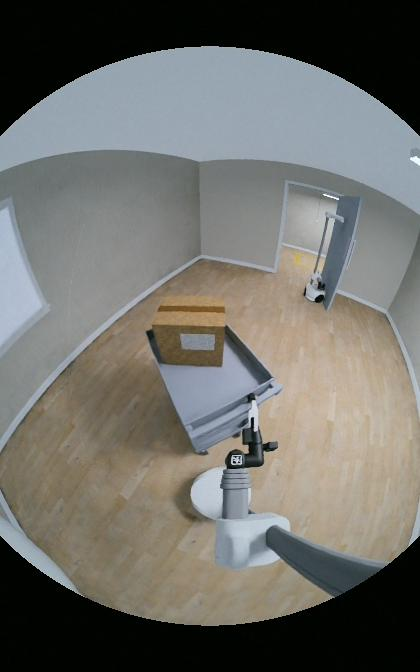

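Call:
move(blocking=false, r2={"base":{"rotate_rad":0.25}})

Call:
wait(seconds=3)

Call:
move(blocking=false, r2={"base":{"strafe_m":-0.55}})

Call:
wait(seconds=4)

Call:
move(blocking=false, r2={"base":{"rotate_rad":0.5}})

Call:
wait(seconds=3)

Call:
move(blocking=false, r2={"base":{"strafe_m":-0.5}})

Call:
wait(seconds=4)

Call:
move(blocking=false, r2={"base":{"rotate_rad":0.5}})

Call:
wait(seconds=3, cameras=["r2_head_left_camera","r1_head_left_camera","r2_head_camera"])

Scene clock: 479.10 s.
move: r2 moving
r1: as last shown
r1.lidar_m: 2.71 0.32 0.25 - 0.25 0.25 0.60 1.17 1.05 2.73 2.87 2.51
r1.motor_effort: lift_m=+20(20) arm_m=+5(5) wheel_0=-9(9) wheel_1=+7(7) wheel_2=+0(0)
r1.servo_current: wrist_yaw_rad=33(65) wrist_pitch_rad=39(46) wrist_roll_rad=59(65) gripper_m=39(46)
r1.contact_limits: strafe_m 1
r1.wrist_depth_mm: - 137 - - 327 202 - / - 138 - - 330 203 - / 111 138 211 - 336 204 158 / 128 141 - - 338 204 158 / 1708 - - - 340 194 159 / 1205 1182 193 1078 191 205 167 / 854 741 759 154 312 184 -
r2.base_odometry: x=+0.001 y=-0.537 heading=-1.439
r2.turned_by_wheels: +0.207
r2.turned_by_imu: +0.186
r2.base_tilt: forward=-0.6 right=+0.1
r2.lidar_m: 0.35 0.36 2.19 2.42 1.93 1.87 2.01 2.54 2.47 2.66 3.00 0.46
r2.base_status: rotate_rad moving
r2.joint_positions: lift_m=+0.684 arm_m=+0.000 wrist_yaw_rad=-0.016 wrist_pitch_rad=+0.004 wrist_roll_rad=+1.569 gripper_m=-0.034
r2.joint_status: not commanded
r2.measured_speeds: translate_m=+0.010 strafe_m=+0.002 rotate_rad=+0.486 lift_m=+0.000 arm_m=+0.000 wrist_yaw_rad=+0.127 wrist_pitch_rad=+0.000 wrist_roll_rad=+0.000
r2.motor_effort: lift_m=+21(21) arm_m=+2(4) wheel_0=-15(18) wheel_1=-2(12) wheel_2=-10(26)
r2.servo_current: wrist_yaw_rad=104(117) wrist_pitch_rad=46(46) wrist_roll_rad=46(52) gripper_m=98(98)
r2.hand_pose: x=+0.4578 y=-0.0921 z=+0.8609 quat_wxyz=(+0.708, +0.706, -0.004, -0.007) (m; r2's base frame)
r2.wrist_depth_mm: - - - 213 - 1661 1160 / - - - 204 271 276 276 / - - - 193 256 1618 1205 / - - - 186 245 1756 - / - - 559 179 236 842 - / - 466 184 170 177 - - / - - 469 - 220 126 -
pictures: none

Scene clock: 480.13 s.
earlier move: r2 done
r1.base_odometry: x=-1.354 y=+1.533 heading=+2.902
r1.turned_by_wheels: +0.000
r1.turned_by_imu: +0.000
r1.base_tilt: forward=-1.6 right=+1.3
r1.lidar_m: 2.78 0.32 0.25 - 0.25 0.26 0.61 1.15 1.05 2.72 2.84 2.52
r1.base_status: not commanded
r1.joint_positions: lift_m=+0.127 arm_m=+0.000 wrist_yaw_rad=+3.092 wrist_pitch_rad=+0.002 wrist_roll_rad=+0.000 gripper_m=+0.056
r1.joint_status: not commanded
r1.measured_speeds: all 0
r1.motor_effort: lift_m=+20(20) arm_m=+5(5) wheel_0=-9(9) wheel_1=+7(7) wheel_2=+0(0)
r1.servo_current: wrist_yaw_rad=59(91) wrist_pitch_rad=46(52) wrist_roll_rad=65(78) gripper_m=39(46)
r1.contact_limits: strafe_m 1
r1.hand_pose: x=-0.1129 y=+0.1016 z=+0.3046 quat_wxyz=(+0.025, -0.001, +0.000, +1.000) (m; r1's base frame)
r1.wrist_depth_mm: - 137 - - 327 201 - / - 137 - - 332 202 - / 111 138 211 - 338 204 158 / 128 141 - - 336 204 159 / 1618 - - - 338 195 159 / 1182 1182 194 1078 191 206 167 / 842 750 759 153 310 183 -
r2.base_odometry: x=+0.002 y=-0.537 heading=-1.397
r2.turned_by_wheels: +0.042
r2.turned_by_imu: +0.041
r2.base_tilt: forward=-0.6 right=+0.1
r2.lidar_m: 0.38 0.37 2.21 2.38 1.91 1.87 2.02 2.53 2.48 2.72 3.03 0.44
r2.base_status: done
r2.joint_positions: lift_m=+0.684 arm_m=+0.000 wrist_yaw_rad=-0.002 wrist_pitch_rad=+0.004 wrist_roll_rad=+1.569 gripper_m=-0.034
r2.joint_status: not commanded
r2.measured_speeds: all 0
r2.motor_effort: lift_m=+21(21) arm_m=-4(4) wheel_0=+0(18) wheel_1=-4(12) wheel_2=-2(26)
r2.servo_current: wrist_yaw_rad=46(117) wrist_pitch_rad=39(46) wrist_roll_rad=46(59) gripper_m=91(98)
r2.hand_pose: x=+0.4591 y=-0.0880 z=+0.8609 quat_wxyz=(+0.708, +0.706, +0.001, -0.002) (m; r2's base frame)
r2.wrist_depth_mm: - - - 191 195 1661 1160 / - - - 187 250 257 257 / - - - 183 244 1708 1138 / - - 640 179 238 820 - / - - 480 177 234 831 - / - - 183 172 177 - - / - - 512 - 226 - -
wait: 1.03 of 3 s (r2 has come to rest)
pictures: none

Scene clock: 480.63 s.
move: r2 moving
r1: as last shown
r1.base_tilt: forward=-1.5 right=+1.3
r1.lidar_m: 2.74 0.32 0.25 - 0.25 0.25 0.60 1.15 1.06 2.72 2.87 2.51
r1.motor_effort: lift_m=+20(20) arm_m=+5(5) wheel_0=-8(9) wheel_1=+7(7) wheel_2=+0(0)
r1.servo_current: wrist_yaw_rad=52(65) wrist_pitch_rad=46(46) wrist_roll_rad=46(65) gripper_m=39(52)
r1.contact_limits: strafe_m 1
r1.wrist_depth_mm: - 137 - - 329 201 - / - 137 - - 330 202 - / 111 138 211 - 334 203 158 / 128 142 - - 338 206 159 / 1708 - - - 336 195 159 / 1182 1182 193 1060 190 206 166 / 831 750 759 154 310 184 -
r2.base_odometry: x=-0.034 y=-0.543 heading=-1.396
r2.turned_by_wheels: +0.000
r2.turned_by_imu: +0.001
r2.base_tilt: forward=-0.7 right=+0.0
r2.lidar_m: 0.37 0.36 2.23 2.44 1.92 1.92 2.10 2.47 2.46 2.69 2.96 0.45
r2.base_status: strafe_m moving
r2.joint_positions: lift_m=+0.684 arm_m=+0.000 wrist_yaw_rad=+0.003 wrist_pitch_rad=+0.004 wrist_roll_rad=+1.569 gripper_m=-0.034
r2.joint_status: not commanded
r2.measured_speeds: translate_m=+0.000 strafe_m=-0.140 rotate_rad=+0.001 lift_m=+0.000 arm_m=+0.000 wrist_yaw_rad=+0.000 wrist_pitch_rad=+0.000 wrist_roll_rad=+0.000
r2.motor_effort: lift_m=+21(21) arm_m=-4(5) wheel_0=+16(16) wheel_1=-9(12) wheel_2=-1(2)
r2.servo_current: wrist_yaw_rad=39(59) wrist_pitch_rad=39(46) wrist_roll_rad=59(59) gripper_m=98(98)
r2.hand_pose: x=+0.4596 y=-0.0865 z=+0.8609 quat_wxyz=(+0.708, +0.706, +0.002, +0.000) (m; r2's base frame)
r2.wrist_depth_mm: - - - 196 196 1708 1182 / - - - 191 253 260 263 / - - - 186 247 1708 1118 / - - - 181 241 831 - / - - 496 178 235 831 - / - - 185 172 177 - - / - - 500 - 225 - -
pictures: none

Scene clock: 483.30 s.
earlier move: r2 done
r1.base_odometry: x=-1.354 y=+1.533 heading=+2.902
r1.turned_by_wheels: +0.000
r1.turned_by_imu: +0.000
r1.base_tilt: forward=-1.6 right=+1.3
r1.lidar_m: 2.39 0.29 0.25 - 0.25 0.26 0.60 1.16 1.06 2.71 2.86 2.44
r1.base_status: not commanded
r1.joint_positions: lift_m=+0.127 arm_m=+0.000 wrist_yaw_rad=+3.092 wrist_pitch_rad=+0.002 wrist_roll_rad=+0.000 gripper_m=+0.056
r1.joint_status: not commanded
r1.measured_speeds: all 0
r1.motor_effort: lift_m=+20(20) arm_m=+5(5) wheel_0=-8(9) wheel_1=+7(7) wheel_2=+0(0)
r1.servo_current: wrist_yaw_rad=59(72) wrist_pitch_rad=46(52) wrist_roll_rad=46(65) gripper_m=33(52)
r1.contact_limits: strafe_m 1
r1.hand_pose: x=-0.1129 y=+0.1016 z=+0.3046 quat_wxyz=(+0.025, -0.001, +0.000, +1.000) (m; r1's base frame)
r1.wrist_depth_mm: - 137 - - 327 202 - / - 138 - - 334 203 - / 111 138 212 - 334 205 158 / 128 141 - - 338 204 159 / 1661 - - - 338 194 159 / 1182 1205 194 1098 191 206 167 / 854 759 750 153 312 183 -
r2.base_odometry: x=-0.540 y=-0.632 heading=-1.396
r2.turned_by_wheels: +0.000
r2.turned_by_imu: +0.003
r2.base_tilt: forward=-0.7 right=+0.0
r2.lidar_m: 0.25 0.25 0.64 2.81 2.25 2.22 2.40 2.08 2.05 2.23 2.70 0.51
r2.base_status: done
r2.joint_positions: lift_m=+0.684 arm_m=+0.000 wrist_yaw_rad=+0.008 wrist_pitch_rad=+0.004 wrist_roll_rad=+1.569 gripper_m=-0.034
r2.joint_status: not commanded
r2.measured_speeds: all 0
r2.motor_effort: lift_m=+21(21) arm_m=-4(5) wheel_0=+2(19) wheel_1=+1(12) wheel_2=+1(3)
r2.servo_current: wrist_yaw_rad=46(72) wrist_pitch_rad=46(52) wrist_roll_rad=46(65) gripper_m=98(98)
r2.hand_pose: x=+0.4600 y=-0.0852 z=+0.8609 quat_wxyz=(+0.708, +0.706, +0.004, +0.001) (m; r2's base frame)
r2.wrist_depth_mm: - - - - - 1661 1160 / - - - - - 1661 1160 / - - - 289 - 1708 1182 / - - - 236 327 334 338 / - - - 194 263 1708 1182 / - - 187 156 178 1618 480 / - - - - 197 517 -
wait: 2.67 of 4 s (r2 has come to rest)
pictures: none

Scene clock: 483.80 s.
move: r2 moving
r1: as last shown
r1.lidar_m: 2.41 0.32 0.25 - 0.25 0.27 0.61 1.18 1.07 2.73 2.85 2.43
r1.servo_current: wrist_yaw_rad=46(59) wrist_pitch_rad=39(52) wrist_roll_rad=33(65) gripper_m=39(46)
r1.contact_limits: strafe_m 1
r1.wrist_depth_mm: - 137 - - 329 202 - / - 137 - - 330 202 - / 111 138 213 - 336 204 158 / 129 141 - - 336 206 158 / 1661 - - - 338 195 159 / 1205 1205 194 1078 191 206 167 / 854 750 750 153 310 183 -
r2.base_odometry: x=-0.540 y=-0.632 heading=-1.148
r2.turned_by_wheels: +0.248
r2.turned_by_imu: +0.220
r2.base_tilt: forward=-0.7 right=+0.1
r2.lidar_m: 0.25 0.25 2.66 2.44 2.23 2.25 2.30 2.04 2.08 2.54 2.59 0.47
r2.base_status: rotate_rad moving
r2.joint_positions: lift_m=+0.684 arm_m=+0.000 wrist_yaw_rad=-0.022 wrist_pitch_rad=+0.004 wrist_roll_rad=+1.569 gripper_m=-0.034
r2.joint_status: not commanded
r2.measured_speeds: translate_m=+0.000 strafe_m=+0.002 rotate_rad=+0.952 lift_m=+0.000 arm_m=+0.000 wrist_yaw_rad=-0.002 wrist_pitch_rad=+0.000 wrist_roll_rad=+0.000
r2.motor_effort: lift_m=+21(21) arm_m=-2(4) wheel_0=-16(16) wheel_1=-14(14) wheel_2=-27(27)
r2.servo_current: wrist_yaw_rad=130(130) wrist_pitch_rad=46(46) wrist_roll_rad=39(59) gripper_m=91(98)
r2.hand_pose: x=+0.4573 y=-0.0937 z=+0.8609 quat_wxyz=(+0.708, +0.706, -0.006, -0.009) (m; r2's base frame)
r2.wrist_depth_mm: - - - - - 1708 1160 / - - - - - 1708 1160 / - - - 248 327 1499 1118 / - - - 211 290 1499 1138 / - - - 178 245 1661 1205 / - - 185 157 179 1618 530 / - - 564 - 199 - -
pictures: none

Scene clock: 484.83 s.
earlier move: r2 done
r1.base_odometry: x=-1.354 y=+1.533 heading=+2.902
r1.turned_by_wheels: +0.000
r1.turned_by_imu: +0.000
r1.base_tilt: forward=-1.6 right=+1.3
r1.lidar_m: 2.51 0.31 0.25 - 0.25 0.26 0.62 1.17 1.07 2.72 2.87 2.49
r1.base_status: not commanded
r1.joint_positions: lift_m=+0.127 arm_m=+0.000 wrist_yaw_rad=+3.092 wrist_pitch_rad=+0.002 wrist_roll_rad=+0.000 gripper_m=+0.056
r1.joint_status: not commanded
r1.measured_speeds: all 0
r1.motor_effort: lift_m=+20(20) arm_m=+5(5) wheel_0=-8(9) wheel_1=+7(7) wheel_2=+0(0)
r1.servo_current: wrist_yaw_rad=39(72) wrist_pitch_rad=39(52) wrist_roll_rad=46(65) gripper_m=46(46)
r1.contact_limits: strafe_m 1
r1.hand_pose: x=-0.1129 y=+0.1016 z=+0.3046 quat_wxyz=(+0.025, -0.001, +0.000, +1.000) (m; r1's base frame)
r1.wrist_depth_mm: - 137 - - 329 202 - / - 137 - - 332 202 - / 111 138 211 - 334 204 158 / 128 141 - - 338 205 159 / 1708 - - - 340 195 159 / 1182 1182 193 1060 191 206 167 / 854 759 759 153 310 183 -
r2.base_odometry: x=-0.540 y=-0.632 heading=-0.896
r2.turned_by_wheels: +0.252
r2.turned_by_imu: +0.229
r2.base_tilt: forward=-0.7 right=+0.0
r2.lidar_m: 0.36 0.35 2.86 2.29 2.21 2.36 2.11 2.04 2.19 3.14 2.60 0.45
r2.base_status: done
r2.joint_positions: lift_m=+0.684 arm_m=+0.000 wrist_yaw_rad=+0.000 wrist_pitch_rad=+0.004 wrist_roll_rad=+1.569 gripper_m=-0.034
r2.joint_status: not commanded
r2.measured_speeds: all 0
r2.motor_effort: lift_m=+21(21) arm_m=-4(4) wheel_0=+2(19) wheel_1=-3(14) wheel_2=+2(27)
r2.servo_current: wrist_yaw_rad=46(130) wrist_pitch_rad=39(52) wrist_roll_rad=46(59) gripper_m=91(98)
r2.hand_pose: x=+0.4593 y=-0.0873 z=+0.8609 quat_wxyz=(+0.708, +0.706, +0.001, -0.001) (m; r2's base frame)
r2.wrist_depth_mm: - - - - - 1661 1160 / - - - 206 272 1499 1138 / - - - 196 257 1499 1138 / - - - 187 248 1756 - / - - 585 181 236 809 - / - 484 184 171 176 - - / - - 462 - 220 - -
wait: 1.03 of 3 s (r2 has come to rest)
pictures: none

Scene clock: 485.33 s.
move: r2 moving
r1: as last shown
r1.base_tilt: forward=-1.6 right=+1.2
r1.lidar_m: 2.49 0.29 0.25 - 0.25 0.25 0.62 1.16 1.04 2.71 2.85 2.51
r1.servo_current: wrist_yaw_rad=33(59) wrist_pitch_rad=46(46) wrist_roll_rad=59(59) gripper_m=39(46)
r1.contact_limits: strafe_m 1
r1.wrist_depth_mm: - 137 - - 329 201 - / - 137 - - 330 202 - / 111 138 211 - 334 204 158 / 128 141 - - 338 206 159 / 1708 - - - 340 195 159 / 1182 1229 195 1078 191 206 167 / 854 750 768 153 312 183 -
r2.base_odometry: x=-0.568 y=-0.655 heading=-0.896
r2.turned_by_wheels: +0.000
r2.turned_by_imu: +0.001
r2.base_tilt: forward=-0.7 right=+0.0
r2.lidar_m: 0.36 0.33 2.89 2.29 2.26 2.41 2.07 2.03 2.17 3.08 2.58 0.45
r2.base_status: strafe_m moving
r2.joint_positions: lift_m=+0.684 arm_m=+0.000 wrist_yaw_rad=+0.008 wrist_pitch_rad=+0.004 wrist_roll_rad=+1.569 gripper_m=-0.034
r2.joint_status: not commanded
r2.measured_speeds: translate_m=+0.000 strafe_m=-0.140 rotate_rad=+0.001 lift_m=+0.000 arm_m=+0.000 wrist_yaw_rad=+0.008 wrist_pitch_rad=+0.000 wrist_roll_rad=+0.000
r2.motor_effort: lift_m=+21(21) arm_m=-3(4) wheel_0=+19(19) wheel_1=-10(10) wheel_2=+0(2)
r2.servo_current: wrist_yaw_rad=65(65) wrist_pitch_rad=39(52) wrist_roll_rad=46(59) gripper_m=98(98)
r2.hand_pose: x=+0.4600 y=-0.0851 z=+0.8609 quat_wxyz=(+0.708, +0.706, +0.004, +0.002) (m; r2's base frame)
r2.wrist_depth_mm: - - - - - 1708 1160 / - - - 208 266 1576 1160 / - - - 196 258 291 293 / - - - 187 248 1756 - / - - 585 182 238 820 - / - 484 186 173 177 - - / - - 455 - 220 - -
pictures: none

Scene clock: 487.83 s.
earlier move: r2 done
r1.base_odometry: x=-1.354 y=+1.533 heading=+2.902
r1.turned_by_wheels: +0.000
r1.turned_by_imu: +0.000
r1.base_tilt: forward=-1.6 right=+1.3
r1.lidar_m: 2.09 0.32 0.25 - 0.25 0.25 0.63 1.18 1.05 2.73 2.83 2.29
r1.base_status: not commanded
r1.joint_positions: lift_m=+0.127 arm_m=+0.000 wrist_yaw_rad=+3.092 wrist_pitch_rad=+0.002 wrist_roll_rad=+0.000 gripper_m=+0.056
r1.joint_status: not commanded
r1.measured_speeds: all 0
r1.motor_effort: lift_m=+20(20) arm_m=+5(5) wheel_0=-8(9) wheel_1=+7(7) wheel_2=+0(0)
r1.servo_current: wrist_yaw_rad=52(72) wrist_pitch_rad=39(52) wrist_roll_rad=46(59) gripper_m=39(52)
r1.contact_limits: strafe_m 1
r1.hand_pose: x=-0.1129 y=+0.1016 z=+0.3046 quat_wxyz=(+0.025, -0.001, +0.000, +1.000) (m; r1's base frame)
r1.wrist_depth_mm: - 137 - - 329 202 - / - 137 - - 332 203 - / 111 138 211 - 336 204 158 / 128 141 - - 340 205 159 / 1708 - - - 340 194 160 / 1182 1205 195 1078 191 206 166 / 854 750 759 154 310 184 -
r2.base_odometry: x=-0.930 y=-0.945 heading=-0.895
r2.turned_by_wheels: +0.000
r2.turned_by_imu: +0.004
r2.base_tilt: forward=-0.7 right=+0.1
r2.lidar_m: 0.27 0.25 0.43 2.72 2.68 2.51 1.90 1.82 1.94 2.81 2.14 0.55
r2.base_status: done
r2.joint_positions: lift_m=+0.684 arm_m=+0.000 wrist_yaw_rad=+0.007 wrist_pitch_rad=+0.004 wrist_roll_rad=+1.569 gripper_m=-0.034
r2.joint_status: not commanded
r2.measured_speeds: all 0
r2.motor_effort: lift_m=+21(21) arm_m=-4(4) wheel_0=+7(19) wheel_1=+1(11) wheel_2=+3(4)
r2.servo_current: wrist_yaw_rad=52(72) wrist_pitch_rad=39(52) wrist_roll_rad=46(59) gripper_m=91(98)
r2.hand_pose: x=+0.4599 y=-0.0855 z=+0.8609 quat_wxyz=(+0.708, +0.706, +0.004, +0.001) (m; r2's base frame)
r2.wrist_depth_mm: - - - - - 1661 1182 / - - - - - 1661 1182 / - - - - - 1661 1182 / - - - 300 334 1499 1118 / - - - 191 283 1618 1205 / - - 188 154 177 1661 1229 / - - - - 196 1397 488
wait: 2.50 of 4 s (r2 has come to rest)
pictures: none

Scene clock: 488.33 s.
move: r2 moving
r1: as last shown
r1.lidar_m: 2.10 0.29 0.25 - 0.25 0.25 0.60 1.19 1.06 2.72 2.88 2.32
r1.servo_current: wrist_yaw_rad=33(52) wrist_pitch_rad=39(52) wrist_roll_rad=46(46) gripper_m=39(46)
r1.contact_limits: strafe_m 1
r1.wrist_depth_mm: - 137 - - 329 202 - / - 138 - - 330 203 - / 111 138 212 - 334 204 158 / 128 141 - - 338 205 159 / 1708 - - - 338 194 160 / 1205 1182 193 1118 192 206 166 / 854 768 759 153 312 184 -
r2.base_odometry: x=-0.930 y=-0.944 heading=-0.647
r2.turned_by_wheels: +0.248
r2.turned_by_imu: +0.225
r2.base_tilt: forward=-0.7 right=+0.0
r2.lidar_m: 0.25 0.25 3.07 2.69 2.68 2.10 1.82 1.84 2.19 2.12 2.27 0.47
r2.base_status: rotate_rad moving
r2.joint_positions: lift_m=+0.684 arm_m=+0.000 wrist_yaw_rad=-0.025 wrist_pitch_rad=+0.004 wrist_roll_rad=+1.569 gripper_m=-0.034
r2.joint_status: not commanded
r2.measured_speeds: translate_m=-0.005 strafe_m=+0.001 rotate_rad=+0.962 lift_m=+0.000 arm_m=+0.000 wrist_yaw_rad=-0.065 wrist_pitch_rad=+0.000 wrist_roll_rad=+0.000
r2.motor_effort: lift_m=+21(21) arm_m=-2(4) wheel_0=-14(17) wheel_1=-11(13) wheel_2=-26(26)
r2.servo_current: wrist_yaw_rad=137(137) wrist_pitch_rad=46(46) wrist_roll_rad=46(65) gripper_m=91(98)
r2.hand_pose: x=+0.4570 y=-0.0945 z=+0.8609 quat_wxyz=(+0.708, +0.706, -0.007, -0.010) (m; r2's base frame)
r2.wrist_depth_mm: - - - - - 1618 1160 / - - - - - 1708 1182 / - - - 259 - 1756 1160 / - - - 206 306 319 320 / - - - 181 247 1708 1255 / - - 186 149 180 1537 504 / - - - - 195 - -
pictures: none

Scene clock: 489.47 s.
earlier move: r2 done
r1.base_odometry: x=-1.354 y=+1.533 heading=+2.902
r1.turned_by_wheels: +0.000
r1.turned_by_imu: +0.000
r1.base_tilt: forward=-1.6 right=+1.3
r1.lidar_m: 2.22 0.30 0.25 - 0.25 0.27 0.61 1.19 1.08 2.72 2.85 2.38
r1.base_status: not commanded
r1.joint_positions: lift_m=+0.127 arm_m=+0.000 wrist_yaw_rad=+3.092 wrist_pitch_rad=+0.002 wrist_roll_rad=+0.000 gripper_m=+0.056
r1.joint_status: not commanded
r1.measured_speeds: all 0
r1.motor_effort: lift_m=+20(20) arm_m=+5(5) wheel_0=-8(9) wheel_1=+7(7) wheel_2=+0(0)
r1.servo_current: wrist_yaw_rad=26(65) wrist_pitch_rad=39(52) wrist_roll_rad=52(65) gripper_m=46(46)
r1.contact_limits: strafe_m 1
r1.hand_pose: x=-0.1129 y=+0.1016 z=+0.3046 quat_wxyz=(+0.025, -0.001, +0.000, +1.000) (m; r1's base frame)
r1.wrist_depth_mm: - 137 - - 329 202 - / - 137 - - 330 202 - / 111 138 212 - 336 204 158 / 128 141 - - 336 205 159 / 1661 - - - 340 195 159 / 1229 1205 193 1078 191 206 167 / 842 750 750 153 312 183 -
r2.base_odometry: x=-0.930 y=-0.944 heading=-0.396
r2.turned_by_wheels: +0.252
r2.turned_by_imu: +0.212
r2.base_tilt: forward=-0.7 right=+0.1
r2.lidar_m: 0.32 0.33 2.82 2.70 2.67 1.94 1.84 1.89 2.58 2.11 3.30 0.45
r2.base_status: done
r2.joint_positions: lift_m=+0.684 arm_m=+0.000 wrist_yaw_rad=-0.003 wrist_pitch_rad=+0.004 wrist_roll_rad=+1.569 gripper_m=-0.034
r2.joint_status: not commanded
r2.measured_speeds: all 0
r2.motor_effort: lift_m=+21(21) arm_m=-3(4) wheel_0=+2(19) wheel_1=-4(13) wheel_2=+2(28)
r2.servo_current: wrist_yaw_rad=65(163) wrist_pitch_rad=39(52) wrist_roll_rad=52(65) gripper_m=91(98)
r2.hand_pose: x=+0.4591 y=-0.0882 z=+0.8609 quat_wxyz=(+0.708, +0.706, +0.000, -0.002) (m; r2's base frame)
r2.wrist_depth_mm: - - - - - 1661 1160 / - - - 219 - 1708 1182 / - - - 207 271 283 283 / - - - 195 254 1756 1138 / - - - 183 239 768 - / - - 184 170 175 - - / - - 430 - 215 - -
wait: 1.13 of 3 s (r2 has come to rest)
pictures: r1_head_left_camera, r2_head_camera, r2_head_left_camera
Images, in order (width x height): r1_head_left_camera 420x672, r2_head_camera 420x560, r2_head_left_camera 420x672.

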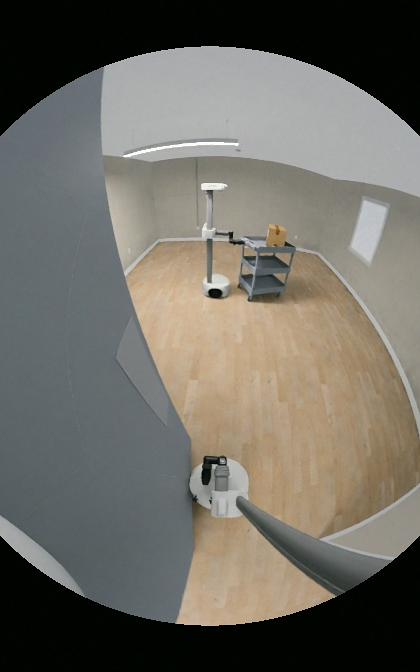

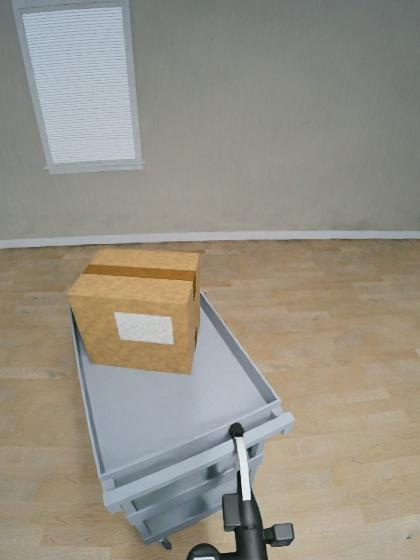

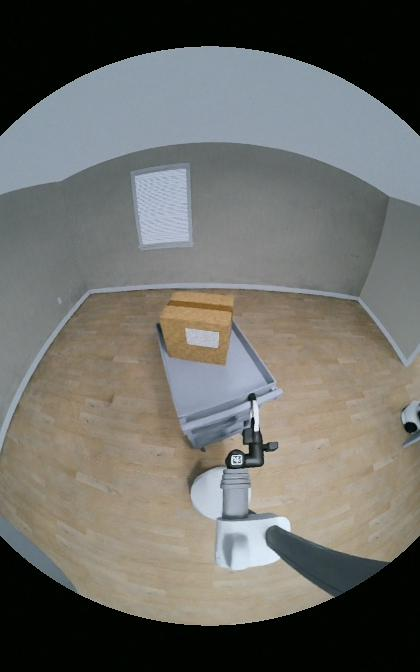

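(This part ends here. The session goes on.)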